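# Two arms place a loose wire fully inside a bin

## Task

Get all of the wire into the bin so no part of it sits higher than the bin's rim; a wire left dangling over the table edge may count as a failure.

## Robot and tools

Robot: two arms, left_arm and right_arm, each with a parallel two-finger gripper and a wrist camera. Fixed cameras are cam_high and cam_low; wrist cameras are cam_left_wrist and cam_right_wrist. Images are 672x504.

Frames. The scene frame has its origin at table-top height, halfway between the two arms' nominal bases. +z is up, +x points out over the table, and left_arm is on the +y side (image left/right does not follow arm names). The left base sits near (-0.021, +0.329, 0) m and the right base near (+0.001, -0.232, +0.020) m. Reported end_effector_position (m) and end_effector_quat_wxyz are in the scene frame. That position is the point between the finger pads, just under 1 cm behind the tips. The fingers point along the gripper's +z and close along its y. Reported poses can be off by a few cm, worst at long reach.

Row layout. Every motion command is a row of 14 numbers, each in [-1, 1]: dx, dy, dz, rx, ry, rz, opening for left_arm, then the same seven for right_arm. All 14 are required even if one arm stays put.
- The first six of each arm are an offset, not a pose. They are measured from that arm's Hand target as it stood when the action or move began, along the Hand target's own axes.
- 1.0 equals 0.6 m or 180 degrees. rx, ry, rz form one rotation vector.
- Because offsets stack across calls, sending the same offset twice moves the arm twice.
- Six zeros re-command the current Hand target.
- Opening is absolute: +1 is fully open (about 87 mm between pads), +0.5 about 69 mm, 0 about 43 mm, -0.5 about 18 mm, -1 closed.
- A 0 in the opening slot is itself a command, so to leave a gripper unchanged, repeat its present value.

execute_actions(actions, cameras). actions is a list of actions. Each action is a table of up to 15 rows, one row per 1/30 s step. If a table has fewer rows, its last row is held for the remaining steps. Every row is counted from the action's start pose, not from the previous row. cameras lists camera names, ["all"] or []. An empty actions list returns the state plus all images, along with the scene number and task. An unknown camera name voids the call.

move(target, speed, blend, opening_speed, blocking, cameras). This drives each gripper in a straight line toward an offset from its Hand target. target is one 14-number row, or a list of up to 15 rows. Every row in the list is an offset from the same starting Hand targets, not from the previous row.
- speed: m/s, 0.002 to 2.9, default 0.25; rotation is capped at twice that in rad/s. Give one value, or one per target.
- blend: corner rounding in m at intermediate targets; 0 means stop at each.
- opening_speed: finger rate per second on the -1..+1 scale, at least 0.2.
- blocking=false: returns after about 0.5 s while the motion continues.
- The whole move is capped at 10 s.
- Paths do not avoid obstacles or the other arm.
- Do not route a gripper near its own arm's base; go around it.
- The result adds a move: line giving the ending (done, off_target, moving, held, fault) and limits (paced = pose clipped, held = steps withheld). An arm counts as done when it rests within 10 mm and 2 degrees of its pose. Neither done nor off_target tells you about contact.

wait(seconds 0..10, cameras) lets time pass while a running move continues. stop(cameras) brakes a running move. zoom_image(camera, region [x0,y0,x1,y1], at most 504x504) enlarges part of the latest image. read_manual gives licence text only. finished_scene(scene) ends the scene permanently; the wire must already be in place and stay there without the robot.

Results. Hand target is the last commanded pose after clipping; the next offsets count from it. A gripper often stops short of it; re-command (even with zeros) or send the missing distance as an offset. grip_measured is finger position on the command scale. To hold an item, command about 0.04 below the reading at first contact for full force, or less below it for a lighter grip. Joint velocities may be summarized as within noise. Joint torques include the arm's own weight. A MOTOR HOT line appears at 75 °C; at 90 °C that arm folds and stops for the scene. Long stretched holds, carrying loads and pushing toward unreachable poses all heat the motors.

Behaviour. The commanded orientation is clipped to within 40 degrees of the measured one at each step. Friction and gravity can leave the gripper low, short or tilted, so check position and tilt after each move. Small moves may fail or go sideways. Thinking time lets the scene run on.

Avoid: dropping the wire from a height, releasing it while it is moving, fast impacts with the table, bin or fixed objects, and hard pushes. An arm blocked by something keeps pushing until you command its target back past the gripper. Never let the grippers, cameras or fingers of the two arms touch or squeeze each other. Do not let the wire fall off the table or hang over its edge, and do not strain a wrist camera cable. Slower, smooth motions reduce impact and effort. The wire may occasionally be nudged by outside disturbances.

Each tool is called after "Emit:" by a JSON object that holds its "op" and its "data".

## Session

Emit:
{"op": "execute_actions", "data": {"actions": []}}

Scene clock: 0.00 s.
left_arm: end_effector_position=(+0.3608, +0.3502, +0.0358) grip_measured=+1.000 end_effector_quat_wxyz=(+0.546, -0.037, +0.836, +0.028) | right_arm: end_effector_position=(+0.3689, -0.2731, +0.0622) grip_measured=+0.986 end_effector_quat_wxyz=(+0.582, +0.120, +0.792, -0.138)
Joint positions: left_arm=[0.037 1.575 0.398 0.763 -0.062 -0.02 1] | right_arm=[0.094 1.627 0.312 0.993 0.453 0.061 0.993]
Joint velocities: within noise
Joint torques (N m): no reading
Heat: left arm: 34 °C; right arm: 34 °C.
Hand target: left_arm +0.3637, +0.3503, +0.0406; +0.552, -0.037, +0.833, +0.028 | right_arm +0.3732, -0.2728, +0.0700; +0.592, +0.123, +0.784, -0.136
Tool commands: left_gripper/opening=+1.0 right_gripper/opening=+1.0
camera_calibration:
cam_left_wrist: T_world_to_cam=[[0.0900507, -0.995827, -0.0147855, 0.314815], [-0.955722, -0.0822289, -0.282549, 0.404658], [0.280155, 0.0395746, -0.959139, 0.065516], [0, 0, 0, 1]] pos_world=[0.340037, 0.344183, 0.18183]
cam_right_wrist: T_world_to_cam=[[-0.341504, -0.937931, 0.0605056, -0.132595], [-0.877801, 0.295278, -0.377196, 0.446588], [0.335918, -0.181926, -0.924155, 0.0264654], [0, 0, 0, 1]] pos_world=[0.337844, -0.251418, 0.200932]

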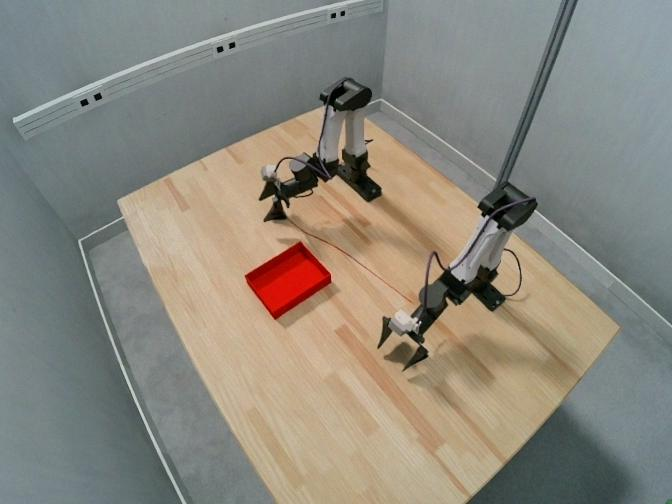

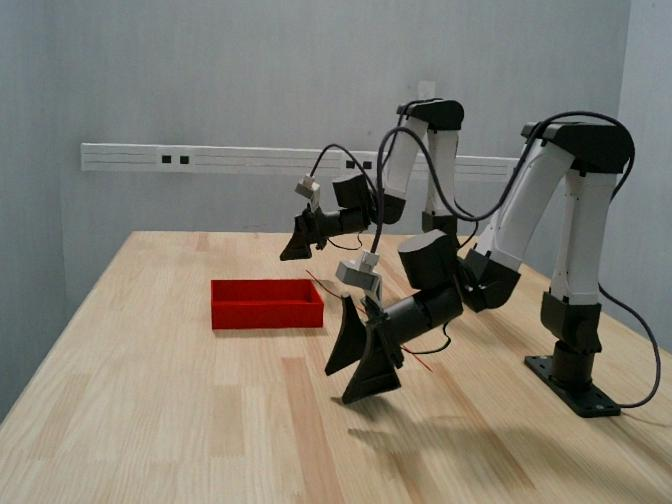

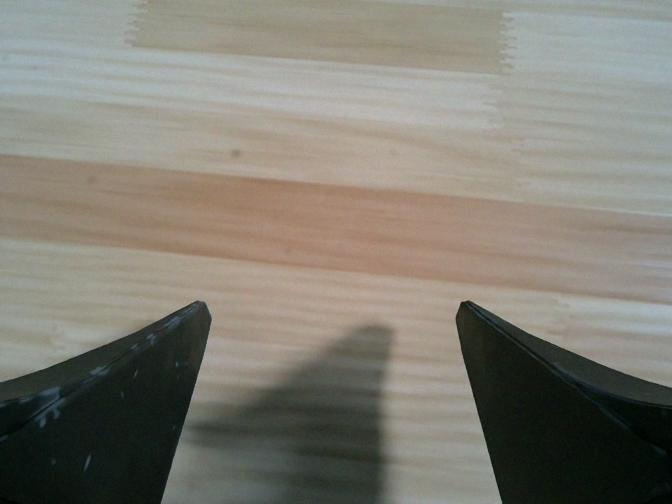

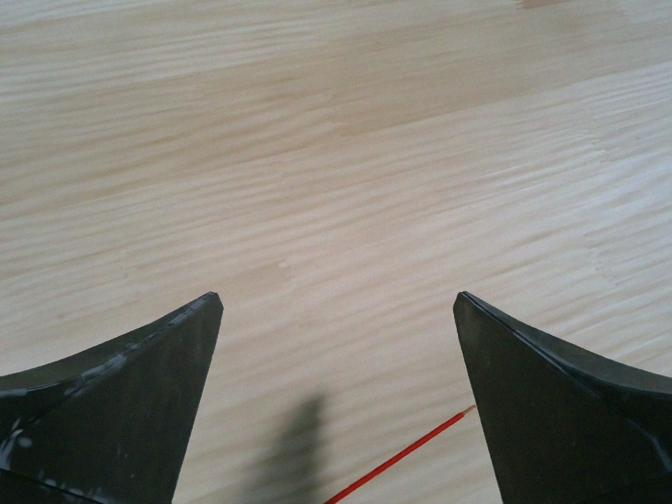

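Emit:
{"op": "move", "data": {"target": [[0,0,0,0,0,0,1,-0.2033,0.0538,-0.156,-0.1504,0.0676,-0.1899,0],[0,0,0,0,0,0,1,0.0265,0.276,-0.3613,-0.4513,0.2027,-0.5697,0]], "speed": 0.4, "blend": [0.05,0], "cameras": ["all"]}}

Scene clock: 23.07 s.
left_arm: end_effector_position=(+0.3608, +0.3502, +0.0358) grip_measured=+1.000 end_effector_quat_wxyz=(+0.546, -0.037, +0.836, +0.028) | right_arm: end_effector_position=(+0.2312, -0.0462, +0.0959) grip_measured=+0.000 end_effector_quat_wxyz=(+0.004, +0.792, -0.610, +0.008)
Joint positions: left_arm=[0.037 1.575 0.398 0.763 -0.062 -0.02 1] | right_arm=[0.811 1.758 1.325 -1.146 0.016 -1.021 0.5]
Joint torques (N m): left_arm=[-0.54 -6.39 6.17 1.52 -0.01 -0.06] | right_arm=[0.06 -6.6 7.88 0.16 -0.09 -0.2]
Heat: left arm: 36 °C; right arm: 35 °C.
Hand target: left_arm +0.3637, +0.3503, +0.0406; +0.552, -0.037, +0.833, +0.028 | right_arm +0.2333, -0.0401, +0.1000; +0.000, +0.797, -0.604, +0.000
Off the commanded pose: left_arm 0.006 m, 1 deg | right_arm 0.008 m, 1 deg.
move: done
camera_calibration:
cam_left_wrist: T_world_to_cam=[[0.0900507, -0.995827, -0.0147855, 0.314815], [-0.955722, -0.0822289, -0.282549, 0.404658], [0.280155, 0.0395746, -0.959139, 0.065516], [0, 0, 0, 1]] pos_world=[0.340037, 0.344183, 0.18183]
cam_right_wrist: T_world_to_cam=[[0.970656, 0.240108, -0.0132003, -0.210685], [0.157232, -0.592172, 0.790323, -0.120928], [0.181946, -0.769207, -0.612548, 0.123666], [0, 0, 0, 1]] pos_world=[0.201016, 0.074102, 0.168543]

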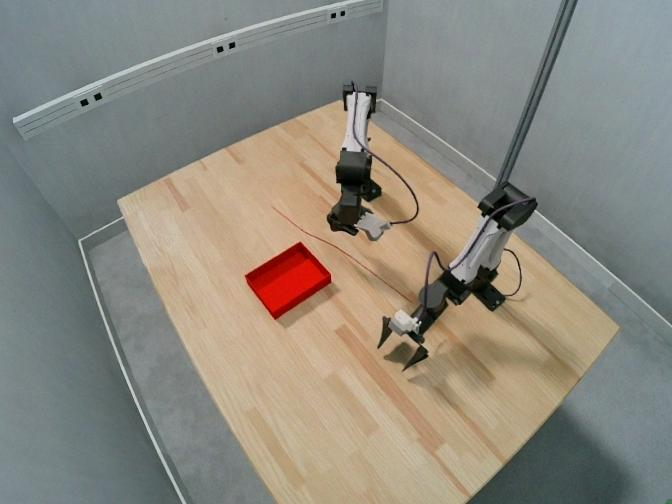

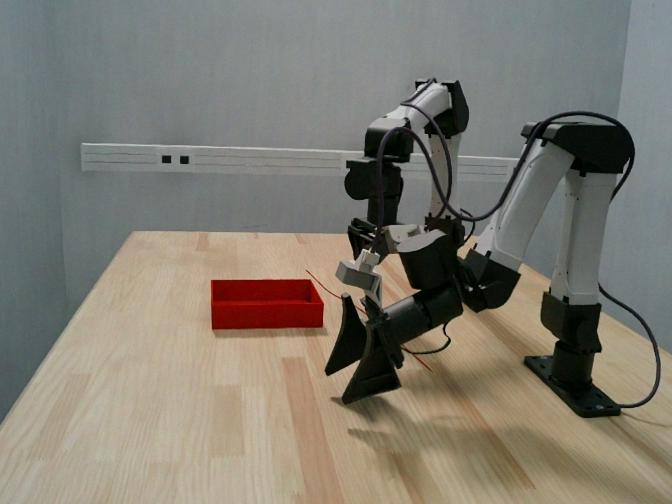

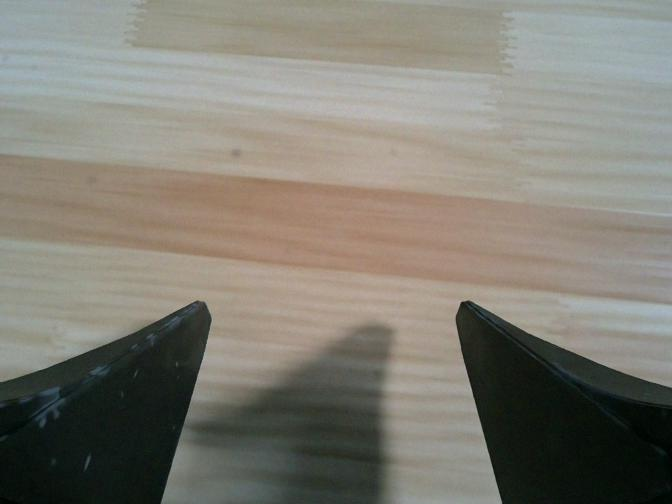

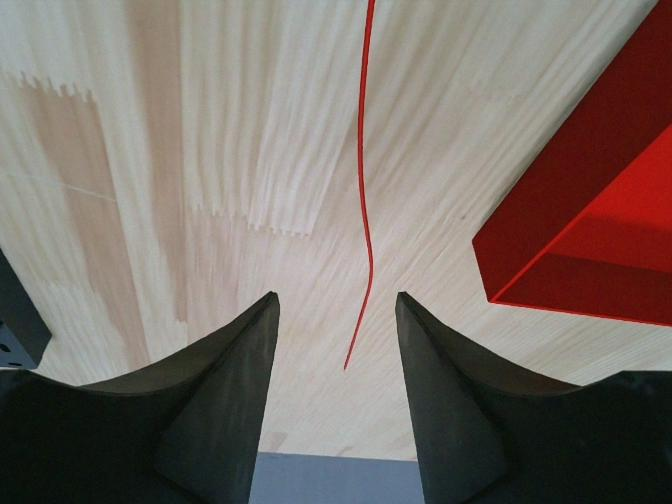

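Emit:
{"op": "move", "data": {"target": [[0,0,0,0,0,0,1,0,-0.0137,0.135,0,0,0,-0.3],[0,0,0,0,0,0,1,0,-0.0137,0.1667,0,0,0,-0.3],[0,0,0,0,0,0,1,0,-0.0137,0.1675,0,0,0,-1],[0,0,0,0,0,0,1,0,-0.0137,0.1,0,0,0,-1]], "speed": [0.25,0.04,0.04,0.1], "opening_speed": 1.0, "blend": [0.005,0,0,0], "cameras": ["cam_right_wrist"]}}

Scene clock: 30.73 s.
left_arm: end_effector_position=(+0.3608, +0.3502, +0.0358) grip_measured=+1.000 end_effector_quat_wxyz=(+0.546, -0.037, +0.836, +0.028) | right_arm: end_effector_position=(+0.2351, -0.0449, +0.0260) grip_measured=-0.979 end_effector_quat_wxyz=(+0.022, +0.794, -0.607, +0.005)
Joint positions: left_arm=[0.037 1.575 0.398 0.763 -0.062 -0.02 1] | right_arm=[0.805 1.887 1.194 -0.92 0.015 -1.035 0.011]
Joint torques (N m): left_arm=[-0.53 -6.39 6.16 1.52 -0.01 -0.06] | right_arm=[-0.59 -11.11 6.97 0.15 -0.08 -0.2]
Heat: left arm: 36 °C; right arm: 36 °C.
Hand target: left_arm +0.3637, +0.3503, +0.0406; +0.552, -0.037, +0.833, +0.028 | right_arm +0.2413, -0.0378, +0.0400; -0.001, +0.797, -0.604, +0.000
Off the commanded pose: left_arm 0.006 m, 1 deg | right_arm 0.017 m, 3 deg.
move: off_target (right_arm)
camera_calibration:
cam_right_wrist: T_world_to_cam=[[0.968063, 0.246725, -0.044498, -0.213943], [0.182333, -0.571055, 0.800407, -0.0707153], [0.17207, -0.782958, -0.597804, 0.0824831], [0, 0, 0, 1]] pos_world=[0.205811, 0.0769836, 0.0963896]
Images, in order (width x height): cam_right_wrist 672x504.

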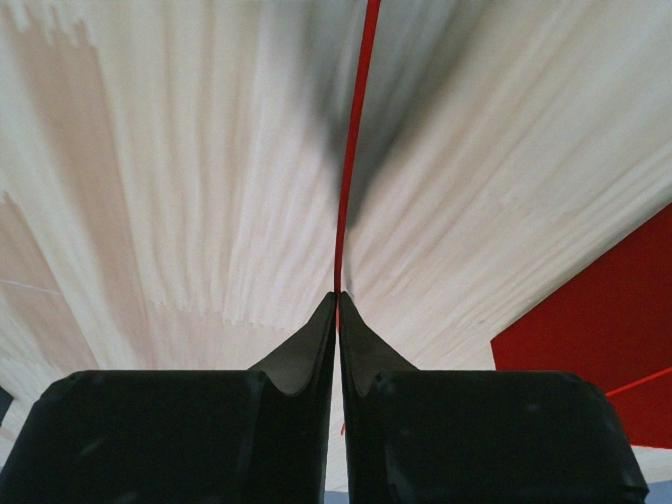

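Emit:
{"op": "move", "data": {"target": [[0,0,0,0,0,0,1,0.032,0.009,-0.267,0,0,0.394,-1],[0,0,0,0,0,0,1,0.05,-0.2265,-0.533,-0.1194,-0.3352,0.72,-1],[0,0,0,0,0,0,1,0.061,-0.339,-0.583,-0.1194,-0.3352,0.72,-1]], "speed": 0.25, "blend": [0.04,0.03,0], "cameras": ["all"]}}

Scene clock: 49.97 s.
left_arm: end_effector_position=(+0.3608, +0.3502, +0.0358) grip_measured=+1.000 end_effector_quat_wxyz=(+0.546, -0.037, +0.836, +0.028) | right_arm: end_effector_position=(+0.4467, -0.0178, +0.3836) grip_measured=-0.979 end_effector_quat_wxyz=(+0.160, +0.281, +0.843, +0.430)
Joint positions: left_arm=[0.037 1.575 0.398 0.763 -0.062 -0.02 1] | right_arm=[0.199 2.216 2.842 -1.373 -0.551 1.084 0.011]
Joint torques (N m): left_arm=[-0.53 -6.39 6.17 1.52 -0.01 -0.06] | right_arm=[-0.25 -9.68 6.54 1.58 -0.15 0.01]
Heat: left arm: 36 °C; right arm: 41 °C.
Hand target: left_arm +0.3637, +0.3503, +0.0406; +0.552, -0.037, +0.833, +0.028 | right_arm +0.4467, -0.0181, +0.3899; +0.127, +0.273, +0.864, +0.403
Off the commanded pose: left_arm 0.006 m, 1 deg | right_arm 0.006 m, 6 deg.
elbow stopped short (right arm): the move would have taken joint 3 (elbow) straighter than the controller allows.
move: off_target (right_arm)
camera_calibration:
cam_left_wrist: T_world_to_cam=[[0.0900507, -0.995827, -0.0147855, 0.314815], [-0.955722, -0.0822289, -0.282549, 0.404658], [0.280155, 0.0395746, -0.959139, 0.065516], [0, 0, 0, 1]] pos_world=[0.340037, 0.344183, 0.18183]
cam_right_wrist: T_world_to_cam=[[-0.339231, -0.452688, -0.824619, 0.461206], [-0.895543, -0.112933, 0.430405, 0.251584], [-0.287966, 0.884488, -0.367092, 0.427665], [0, 0, 0, 1]] pos_world=[0.504913, -0.14107, 0.429028]

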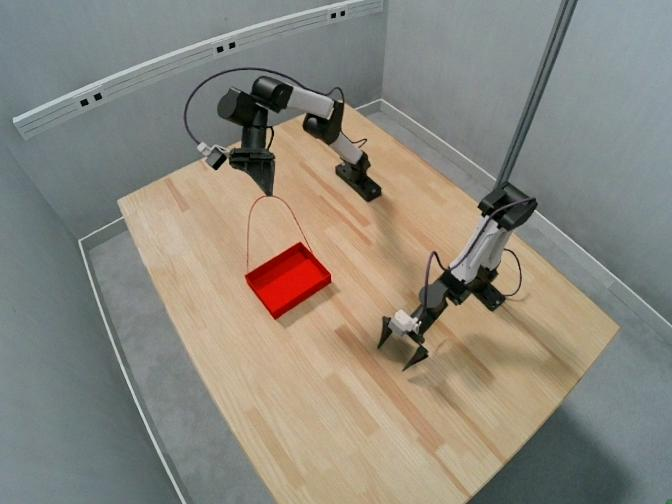

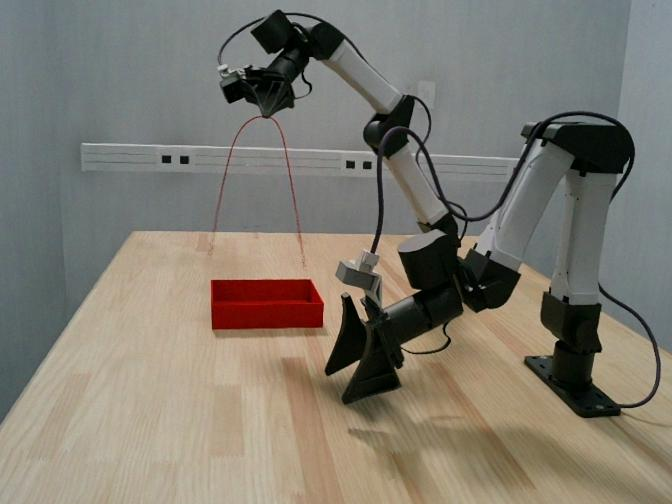

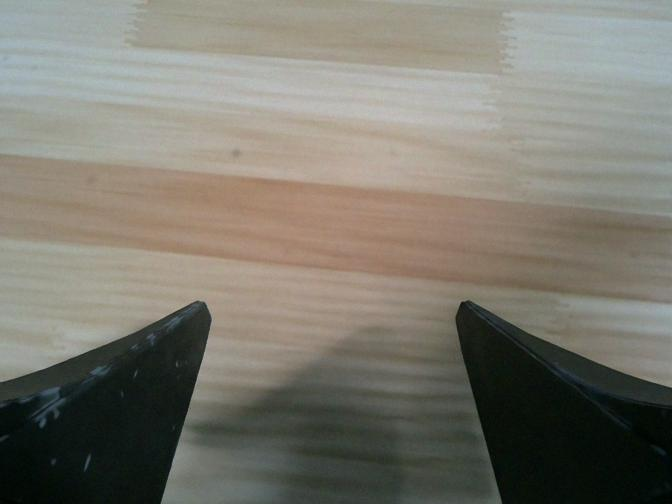

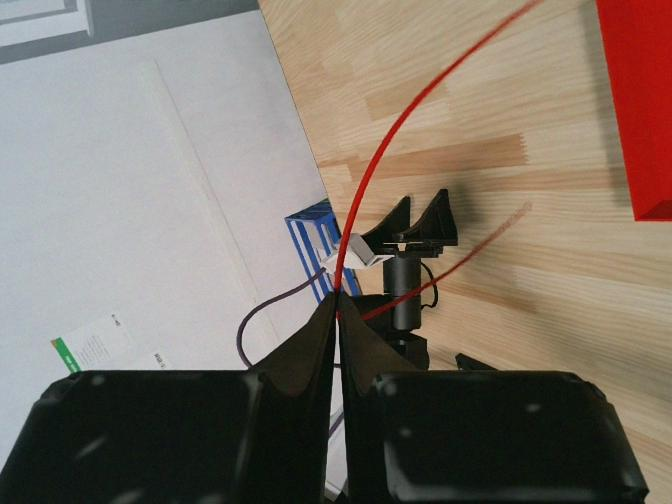

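Emit:
{"op": "move", "data": {"target": [0,0,0,0,0,0,1,0,-0.0766,0.0643,0,0,0,-1], "speed": 0.15, "cameras": ["cam_high","cam_low","cam_right_wrist"]}}

Emit:
{"op": "zoom_image", "data": {"camera": "cam_high", "region": [220, 180, 370, 330]}}

Emit:
{"op": "zoom_image", "data": {"camera": "cam_low", "region": [180, 180, 360, 340]}}

Scene clock: 53.53 s.
left_arm: end_effector_position=(+0.3608, +0.3502, +0.0358) grip_measured=+1.000 end_effector_quat_wxyz=(+0.546, -0.037, +0.836, +0.028) | right_arm: end_effector_position=(+0.4504, -0.0181, +0.3111) grip_measured=-0.979 end_effector_quat_wxyz=(+0.106, +0.286, +0.870, +0.388)
Joint positions: left_arm=[0.037 1.575 0.398 0.763 -0.062 -0.02 1] | right_arm=[0.199 2.122 2.418 -1.214 -0.551 1.022 0.011]
Joint torques (N m): left_arm=[-0.53 -6.38 6.16 1.52 -0.01 -0.06] | right_arm=[-0.01 -14.23 4.41 1.65 -0.11 -0.17]
Heat: left arm: 37 °C; right arm: 42 °C.
Hand target: left_arm +0.3637, +0.3503, +0.0406; +0.552, -0.037, +0.833, +0.028 | right_arm +0.4466, -0.0181, +0.3300; +0.127, +0.273, +0.864, +0.403
Off the commanded pose: left_arm 0.006 m, 1 deg | right_arm 0.019 m, 3 deg.
move: off_target (right_arm)
camera_calibration:
cam_right_wrist: T_world_to_cam=[[-0.422284, -0.516277, -0.745074, 0.413956], [-0.827205, -0.116646, 0.549659, 0.218099], [-0.370686, 0.848441, -0.377809, 0.442339], [0, 0, 0, 1]] pos_world=[0.519188, -0.136142, 0.355668]
Images, in order (width x height): cam_high 672x504, cam_low 672x504, cam_right_wrist 672x504.

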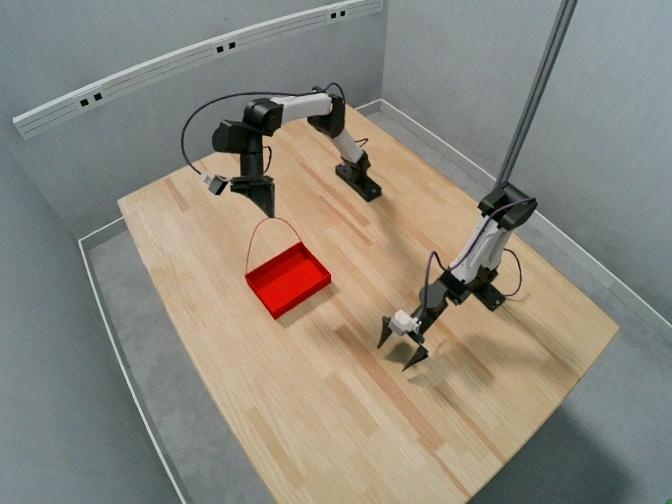

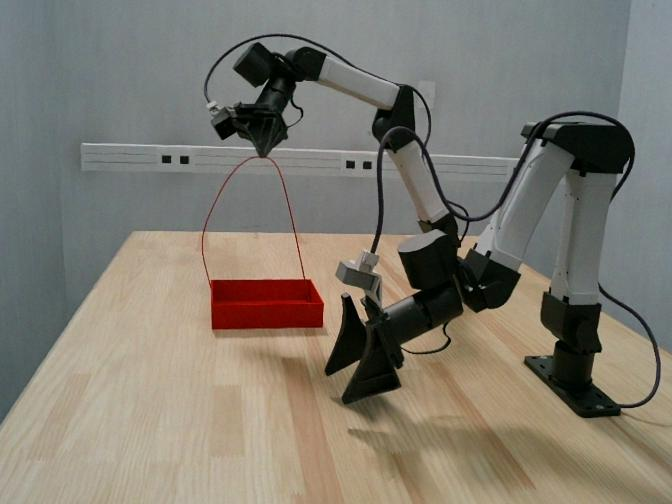

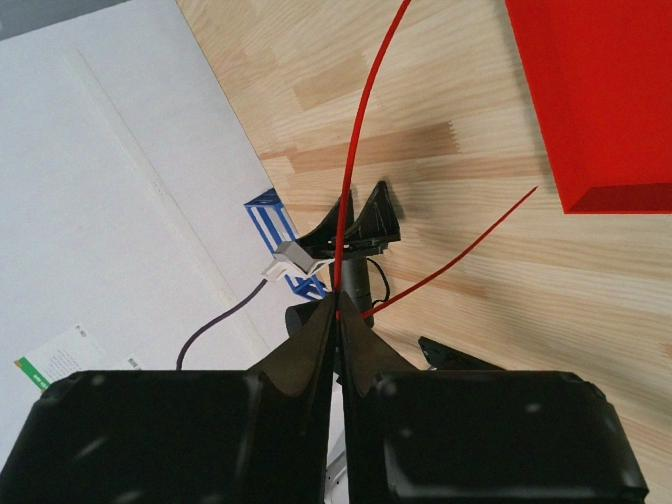

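Scaled by 3.360 from the camera's 672x504 image, which has a finer 960x720 frame.

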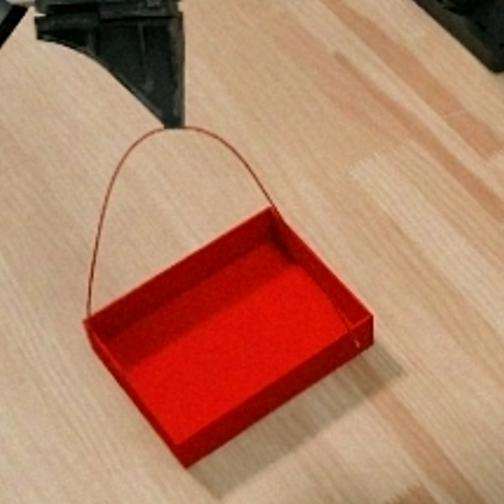

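Scaled by 2.800 from the camera's 672x504 image, which has a finer 960x720 frame.

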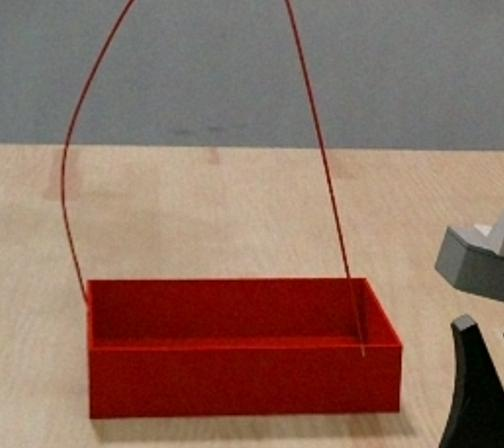

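Emit:
{"op": "move", "data": {"target": [0,0,0,0,0,0,1,0,0.064,-0.0536,0,0,0,-1], "speed": 0.15}}

Emit:
{"op": "wait", "data": {"seconds": 1.5, "cameras": ["cam_high","cam_low"]}}

Emit:
{"op": "zoom_image", "data": {"camera": "cam_high", "region": [220, 180, 370, 330]}}

Emit:
{"op": "zoom_image", "data": {"camera": "cam_low", "region": [180, 180, 360, 340]}}

Scene clock: 59.83 s.
left_arm: end_effector_position=(+0.3608, +0.3502, +0.0358) grip_measured=+1.000 end_effector_quat_wxyz=(+0.546, -0.037, +0.836, +0.028) | right_arm: end_effector_position=(+0.4457, -0.0183, +0.3759) grip_measured=-0.979 end_effector_quat_wxyz=(+0.153, +0.278, +0.849, +0.422)
Joint positions: left_arm=[0.037 1.575 0.398 0.763 -0.062 -0.02 1] | right_arm=[0.199 2.226 2.842 -1.392 -0.551 1.063 0.011]
Joint torques (N m): left_arm=[-0.53 -6.39 6.16 1.52 -0.01 -0.06] | right_arm=[-0.34 -9.37 6.46 1.53 -0.16 0.02]
Heat: left arm: 37 °C; right arm: 44 °C.
Hand target: left_arm +0.3637, +0.3503, +0.0406; +0.552, -0.037, +0.833, +0.028 | right_arm +0.4467, -0.0180, +0.3800; +0.127, +0.273, +0.864, +0.403
Off the commanded pose: left_arm 0.006 m, 1 deg | right_arm 0.004 m, 4 deg.
elbow stopped short (right arm): the move would have taken joint 3 (elbow) straighter than the controller allows.
move: off_target (right_arm)

Scene clock: 61.33 s.
left_arm: end_effector_position=(+0.3608, +0.3502, +0.0358) grip_measured=+1.000 end_effector_quat_wxyz=(+0.546, -0.037, +0.836, +0.028) | right_arm: end_effector_position=(+0.4457, -0.0183, +0.3758) grip_measured=-0.979 end_effector_quat_wxyz=(+0.153, +0.278, +0.849, +0.422)
Joint positions: left_arm=[0.037 1.575 0.398 0.763 -0.062 -0.02 1] | right_arm=[0.199 2.226 2.842 -1.393 -0.551 1.064 0.011]
Joint torques (N m): left_arm=[-0.54 -6.38 6.17 1.52 -0.01 -0.06] | right_arm=[-0.23 -9.28 6.53 1.52 -0.18 0.01]
Heat: left arm: 37 °C; right arm: 44 °C.
Hand target: left_arm +0.3637, +0.3503, +0.0406; +0.552, -0.037, +0.833, +0.028 | right_arm +0.4467, -0.0180, +0.3800; +0.127, +0.273, +0.864, +0.403
Tool commands: left_gripper/opening=+1.0 right_gripper/opening=-1.0
Off the commanded pose: left_arm 0.006 m, 1 deg | right_arm 0.004 m, 4 deg.
wait: 1.50 s; at rest by 0.17 s
Images, in order (width x height): cam_high 672x504, cam_low 672x504.

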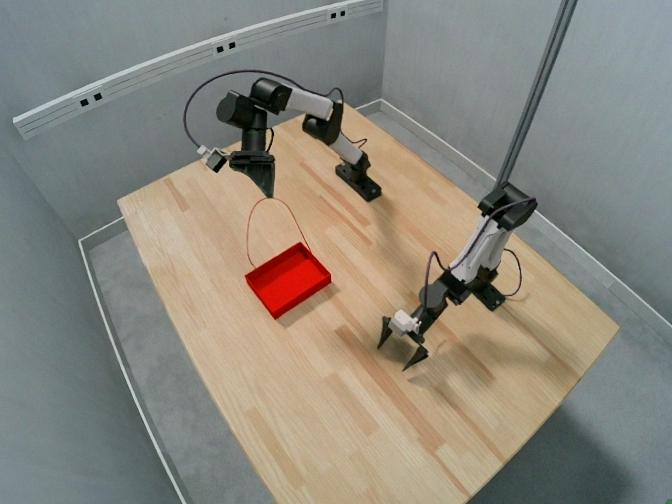

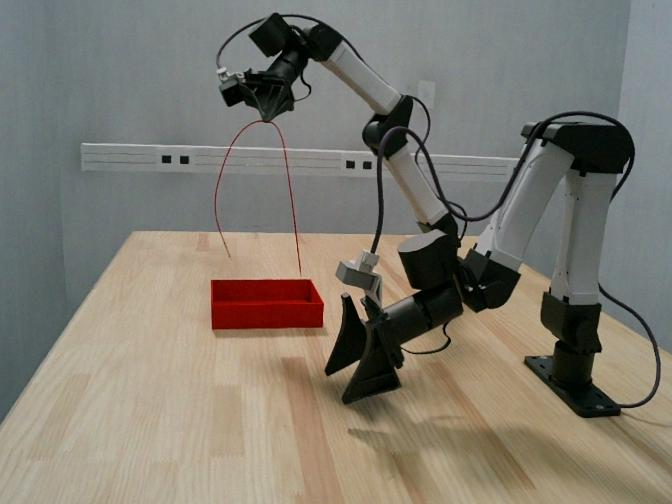

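Scaled by 3.360 from the camera's 672x504 image, which has a finer 960x720 frame.

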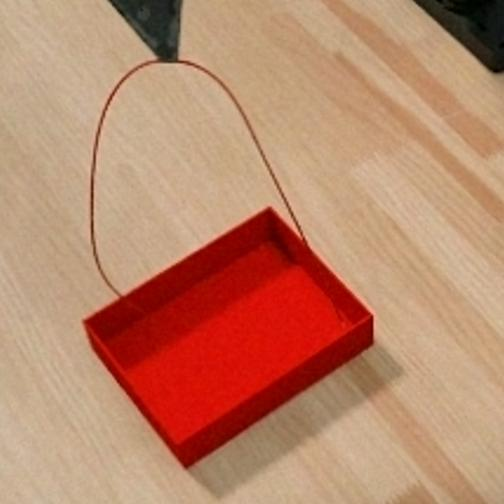

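Scaled by 2.800 from the camera's 672x504 image, which has a finer 960x720 frame.

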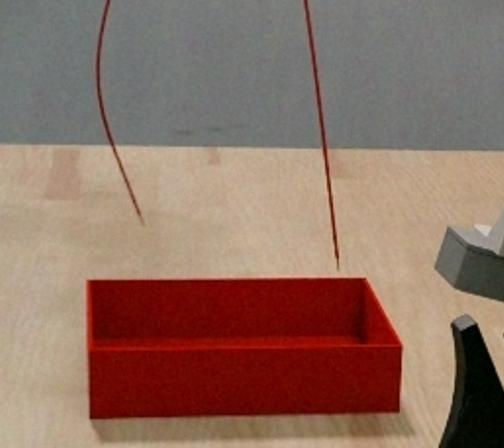

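Emit:
{"op": "move", "data": {"target": [[0,0,0,0,0,0,1,-0.0287,-0.0132,-0.0157,0,0.0638,-0.0536,-1],[0,0,0,0,0,0,1,-0.0287,-0.0652,0.0279,0,0.0638,-0.0536,-1]], "speed": 0.12, "cameras": ["cam_high","cam_low"]}}

Emit:
{"op": "zoom_image", "data": {"camera": "cam_high", "region": [220, 180, 370, 330]}}

Emit:
{"op": "zoom_image", "data": {"camera": "cam_low", "region": [180, 180, 360, 340]}}

Scene clock: 73.97 s.
left_arm: end_effector_position=(+0.3608, +0.3502, +0.0358) grip_measured=+1.000 end_effector_quat_wxyz=(+0.546, -0.037, +0.836, +0.028) | right_arm: end_effector_position=(+0.4530, -0.0393, +0.3381) grip_measured=-0.979 end_effector_quat_wxyz=(+0.109, +0.188, +0.867, +0.449)
Joint positions: left_arm=[0.037 1.575 0.398 0.763 -0.062 -0.02 1] | right_arm=[0.109 2.327 2.842 -1.438 -0.769 0.803 0.011]
Joint torques (N m): left_arm=[-0.53 -6.39 6.17 1.52 -0.01 -0.06] | right_arm=[0.34 -10.11 6.83 1.35 -0.13 -0.25]
Heat: left arm: 37 °C; right arm: 44 °C.
Hand target: left_arm +0.3637, +0.3503, +0.0406; +0.552, -0.037, +0.833, +0.028 | right_arm +0.4536, -0.0379, +0.3394; +0.074, +0.158, +0.893, +0.416
Off the commanded pose: left_arm 0.006 m, 1 deg | right_arm 0.002 m, 7 deg.
elbow stopped short (right arm): the move would have taken joint 3 (elbow) straighter than the controller allows.
move: off_target (right_arm)
Images, in order (width x height): cam_high 672x504, cam_low 672x504.

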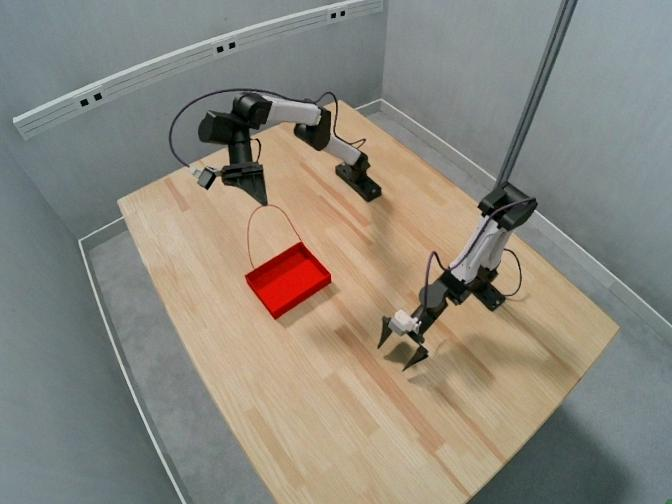

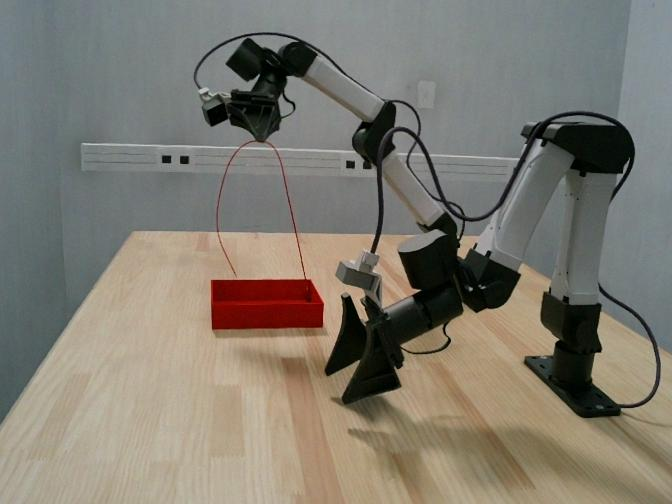

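Scaled by 3.360 from the camera's 672x504 image, which has a finer 960x720 frame.

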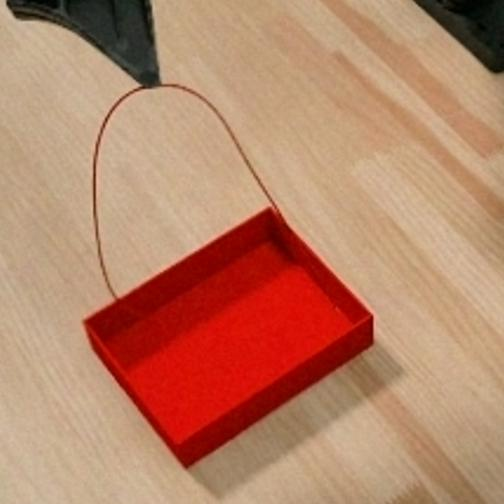

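Scaled by 2.800 from the camera's 672x504 image, which has a finer 960x720 frame.

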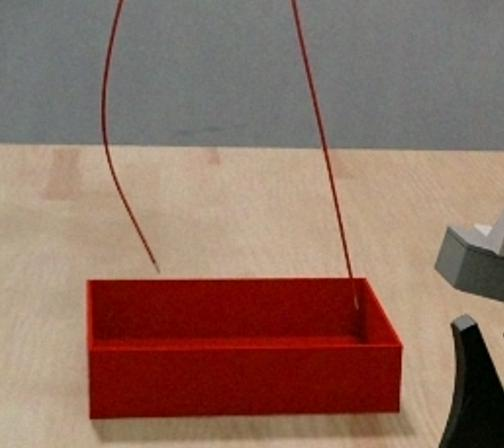

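Emit:
{"op": "move", "data": {"target": [0,0,0,0,0,0,1,0.003,0.005,0.006,0,0.085,-0.0716,-1], "speed": 0.15, "cameras": ["cam_high","cam_low"]}}

Emit:
{"op": "zoom_image", "data": {"camera": "cam_high", "region": [220, 180, 370, 330]}}

Emit:
{"op": "zoom_image", "data": {"camera": "cam_low", "region": [180, 180, 360, 340]}}

Scene clock: 84.40 s.
left_arm: end_effector_position=(+0.3608, +0.3502, +0.0358) grip_measured=+1.000 end_effector_quat_wxyz=(+0.546, -0.037, +0.836, +0.028) | right_arm: end_effector_position=(+0.4475, -0.0313, +0.3351) grip_measured=-0.979 end_effector_quat_wxyz=(+0.106, +0.087, +0.857, +0.496)
Joint positions: left_arm=[0.037 1.575 0.398 0.763 -0.062 -0.02 1] | right_arm=[0.102 2.365 2.842 -1.424 -0.93 0.623 0.011]
Joint torques (N m): left_arm=[-0.53 -6.38 6.19 1.52 -0.01 -0.06] | right_arm=[-0.81 -10.36 6.8 1.56 -0.28 -0.26]
Heat: left arm: 37 °C; right arm: 44 °C.
Hand target: left_arm +0.3637, +0.3503, +0.0406; +0.552, -0.037, +0.833, +0.028 | right_arm +0.4536, -0.0330, +0.3394; +0.001, +0.000, +0.907, +0.422
Off the commanded pose: left_arm 0.006 m, 1 deg | right_arm 0.008 m, 19 deg.
elbow stopped short (right arm): the move would have taken joint 3 (elbow) straighter than the controller allows.
move: off_target (right_arm)
Images, in order (width x height): cam_high 672x504, cam_low 672x504.

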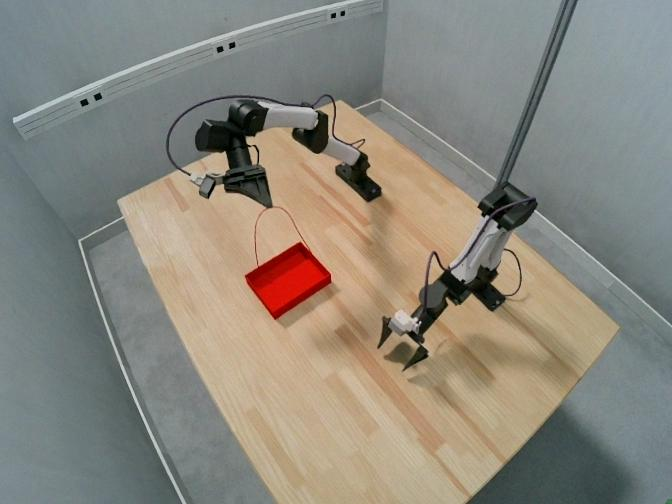

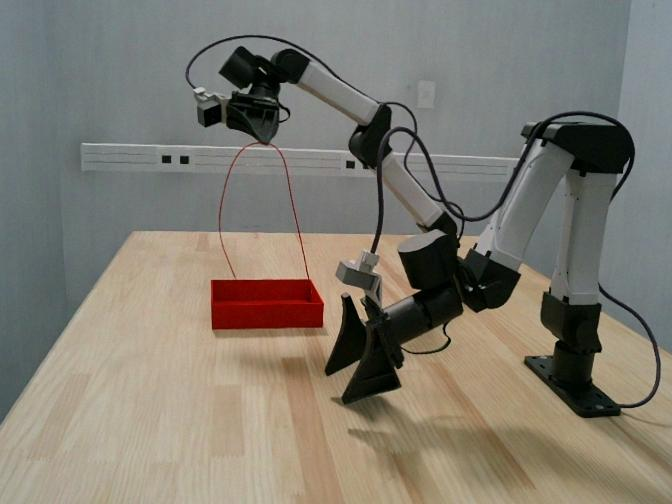

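Scaled by 3.360 from the camera's 672x504 image, which has a finer 960x720 frame.

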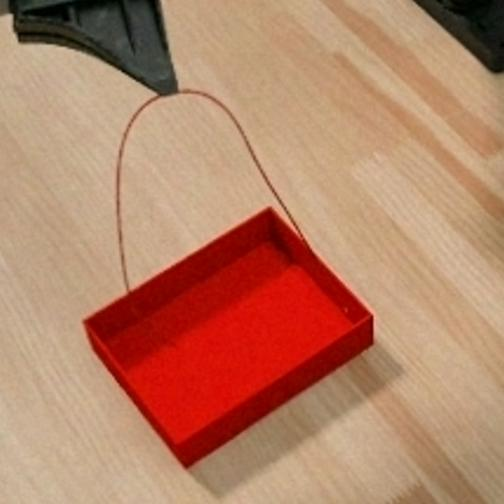

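Scaled by 2.800 from the camera's 672x504 image, which has a finer 960x720 frame.

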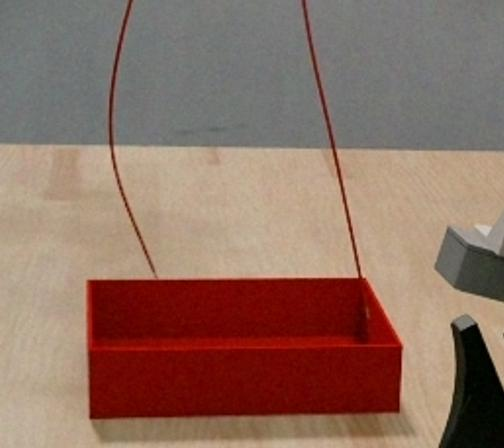

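Emit:
{"op": "move", "data": {"target": [[0,0,0,0,0,0,1,-0.0133,0.0086,0.01,0,0,0,-1],[0,0,0,0,0,0,1,-0.0133,-0.068,0.0747,0,0,0,-1]], "speed": 0.12, "cameras": ["cam_high","cam_low"]}}

Emit:
{"op": "zoom_image", "data": {"camera": "cam_high", "region": [220, 180, 370, 330]}}

Emit:
{"op": "zoom_image", "data": {"camera": "cam_low", "region": [180, 180, 360, 340]}}

Scene clock: 91.37 s.
left_arm: end_effector_position=(+0.3608, +0.3502, +0.0358) grip_measured=+1.000 end_effector_quat_wxyz=(+0.546, -0.037, +0.836, +0.028) | right_arm: end_effector_position=(+0.4606, -0.0265, +0.2797) grip_measured=-0.979 end_effector_quat_wxyz=(+0.082, +0.060, +0.875, +0.474)
Joint positions: left_arm=[0.037 1.575 0.398 0.763 -0.062 -0.02 1] | right_arm=[0.118 2.47 2.842 -1.445 -0.912 0.501 0.011]
Joint torques (N m): left_arm=[-0.54 -6.38 6.16 1.52 -0.01 -0.06] | right_arm=[0.46 -11.43 7.05 1.07 -0.19 -0.25]
Heat: left arm: 37 °C; right arm: 45 °C.
Hand target: left_arm +0.3637, +0.3503, +0.0406; +0.552, -0.037, +0.833, +0.028 | right_arm +0.4616, -0.0249, +0.2793; +0.001, +0.000, +0.907, +0.422
Off the commanded pose: left_arm 0.006 m, 1 deg | right_arm 0.002 m, 13 deg.
elbow stopped short (right arm): the move would have taken joint 3 (elbow) straighter than the controller allows.
move: off_target (right_arm)
Images, in order (width x height): cam_high 672x504, cam_low 672x504.

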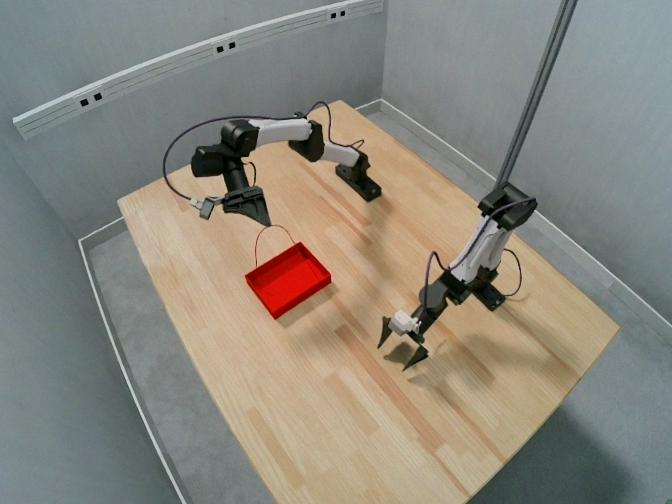

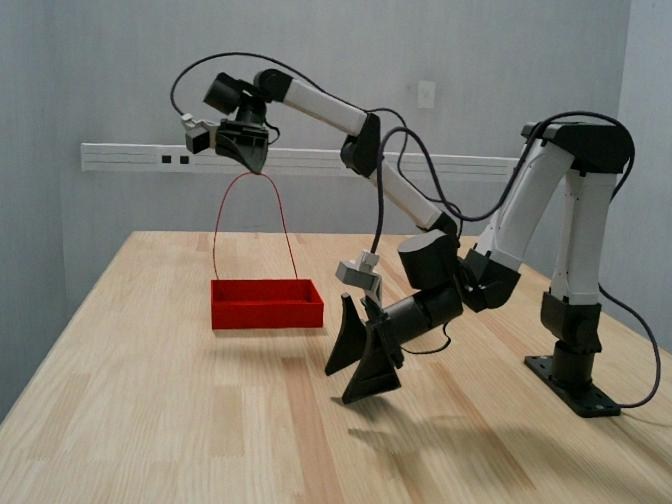

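Scaled by 3.360 from the camera's 672x504 image, which has a finer 960x720 frame.

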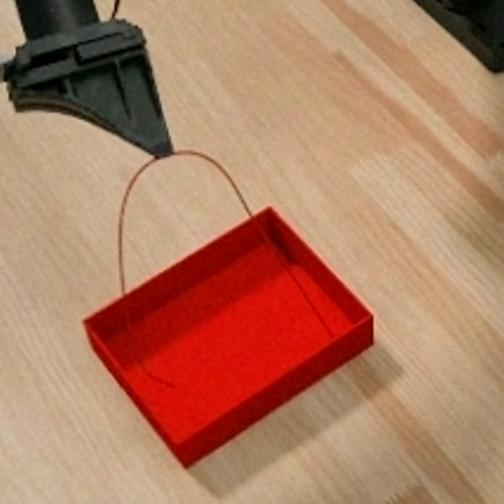

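Scaled by 2.800 from the camera's 672x504 image, which has a finer 960x720 frame.

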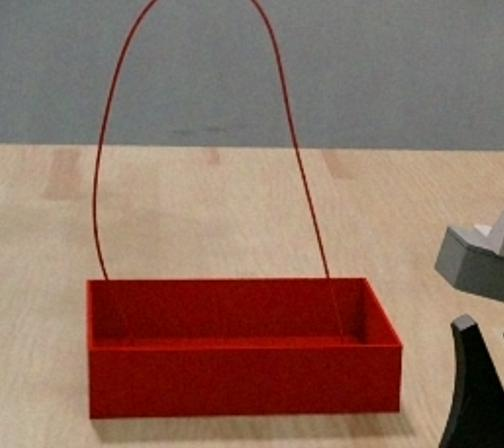

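Emit:
{"op": "move", "data": {"target": [0,0,0,0,0,0,1,0.0133,-0.1277,0.1073,0,0,0,-1], "speed": 0.12, "cameras": ["cam_high","cam_low","cam_right_wrist"]}}

Emit:
{"op": "zoom_image", "data": {"camera": "cam_high", "region": [220, 180, 370, 330]}}

Emit:
{"op": "zoom_image", "data": {"camera": "cam_low", "region": [180, 180, 360, 340]}}

Scene clock: 96.20 s.
left_arm: end_effector_position=(+0.3608, +0.3502, +0.0358) grip_measured=+1.000 end_effector_quat_wxyz=(+0.546, -0.037, +0.836, +0.028) | right_arm: end_effector_position=(+0.4532, -0.0264, +0.1806) grip_measured=-0.979 end_effector_quat_wxyz=(+0.003, +0.014, +0.904, +0.428)
Joint positions: left_arm=[0.037 1.575 0.398 0.763 -0.062 -0.02 1] | right_arm=[0.142 2.636 2.815 -1.556 -0.869 0.259 0.011]
Joint torques (N m): left_arm=[-0.53 -6.39 6.17 1.52 -0.01 -0.06] | right_arm=[0.66 -12.05 7.57 0.6 -0.2 -0.26]
Heat: left arm: 37 °C; right arm: 46 °C.
Hand target: left_arm +0.3637, +0.3503, +0.0406; +0.552, -0.037, +0.833, +0.028 | right_arm +0.4538, -0.0249, +0.1792; +0.001, +0.000, +0.906, +0.422
Off the commanded pose: left_arm 0.006 m, 1 deg | right_arm 0.002 m, 2 deg.
joint sent to its limit (right arm) — joint 4 (wrist pitch), lower limit. The joint targets still meet the commanded pose.
move: done
camera_calibration:
cam_right_wrist: T_world_to_cam=[[-0.0379012, -0.619989, -0.783695, 0.14373], [-0.640323, -0.587024, 0.495368, 0.203956], [-0.76717, 0.520592, -0.374744, 0.571695], [0, 0, 0, 1]] pos_world=[0.574632, -0.0887821, 0.225846]
Images, in order (width x height): cam_high 672x504, cam_low 672x504, cam_right_wrist 672x504.

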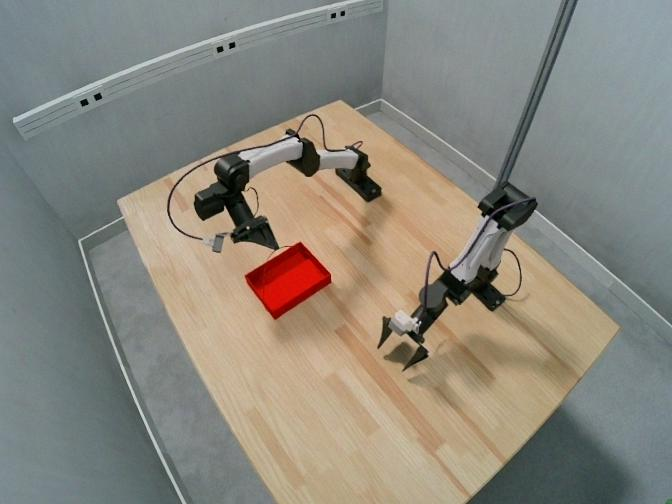

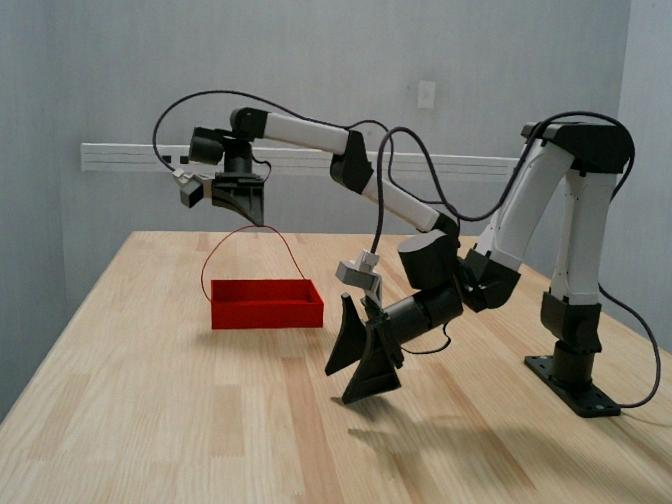

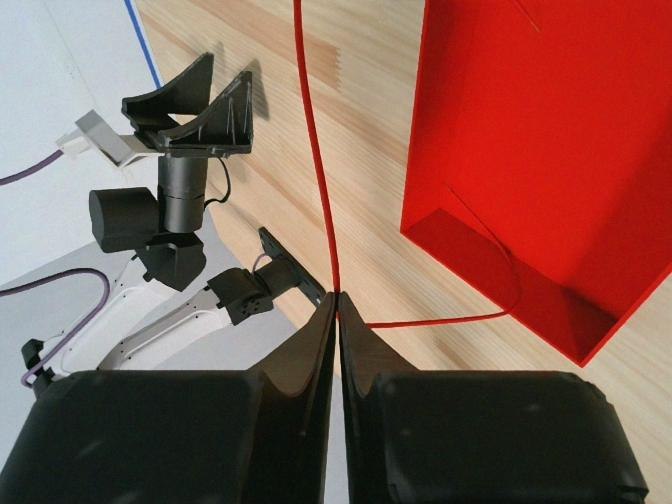

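Scaled by 3.360 from the camera's 672x504 image, which has a finer 960x720 frame.

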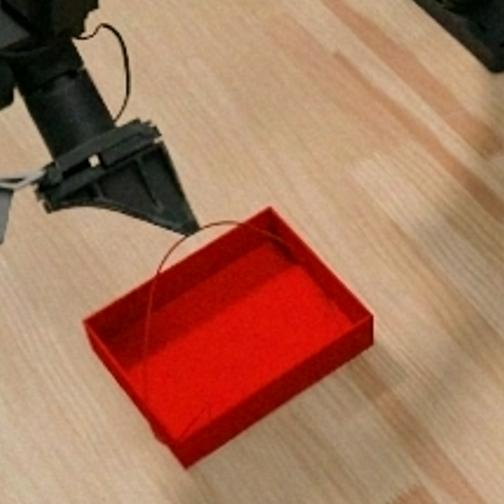

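Scaled by 2.800 from the camera's 672x504 image, which has a finer 960x720 frame.

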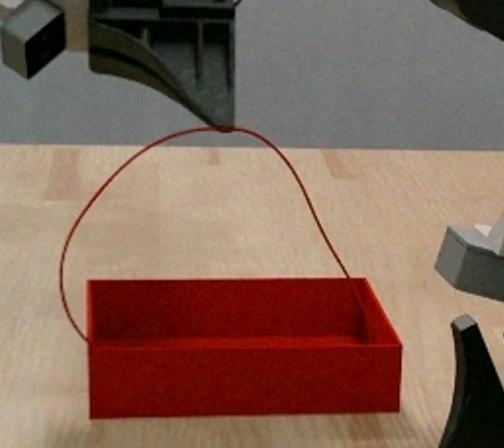

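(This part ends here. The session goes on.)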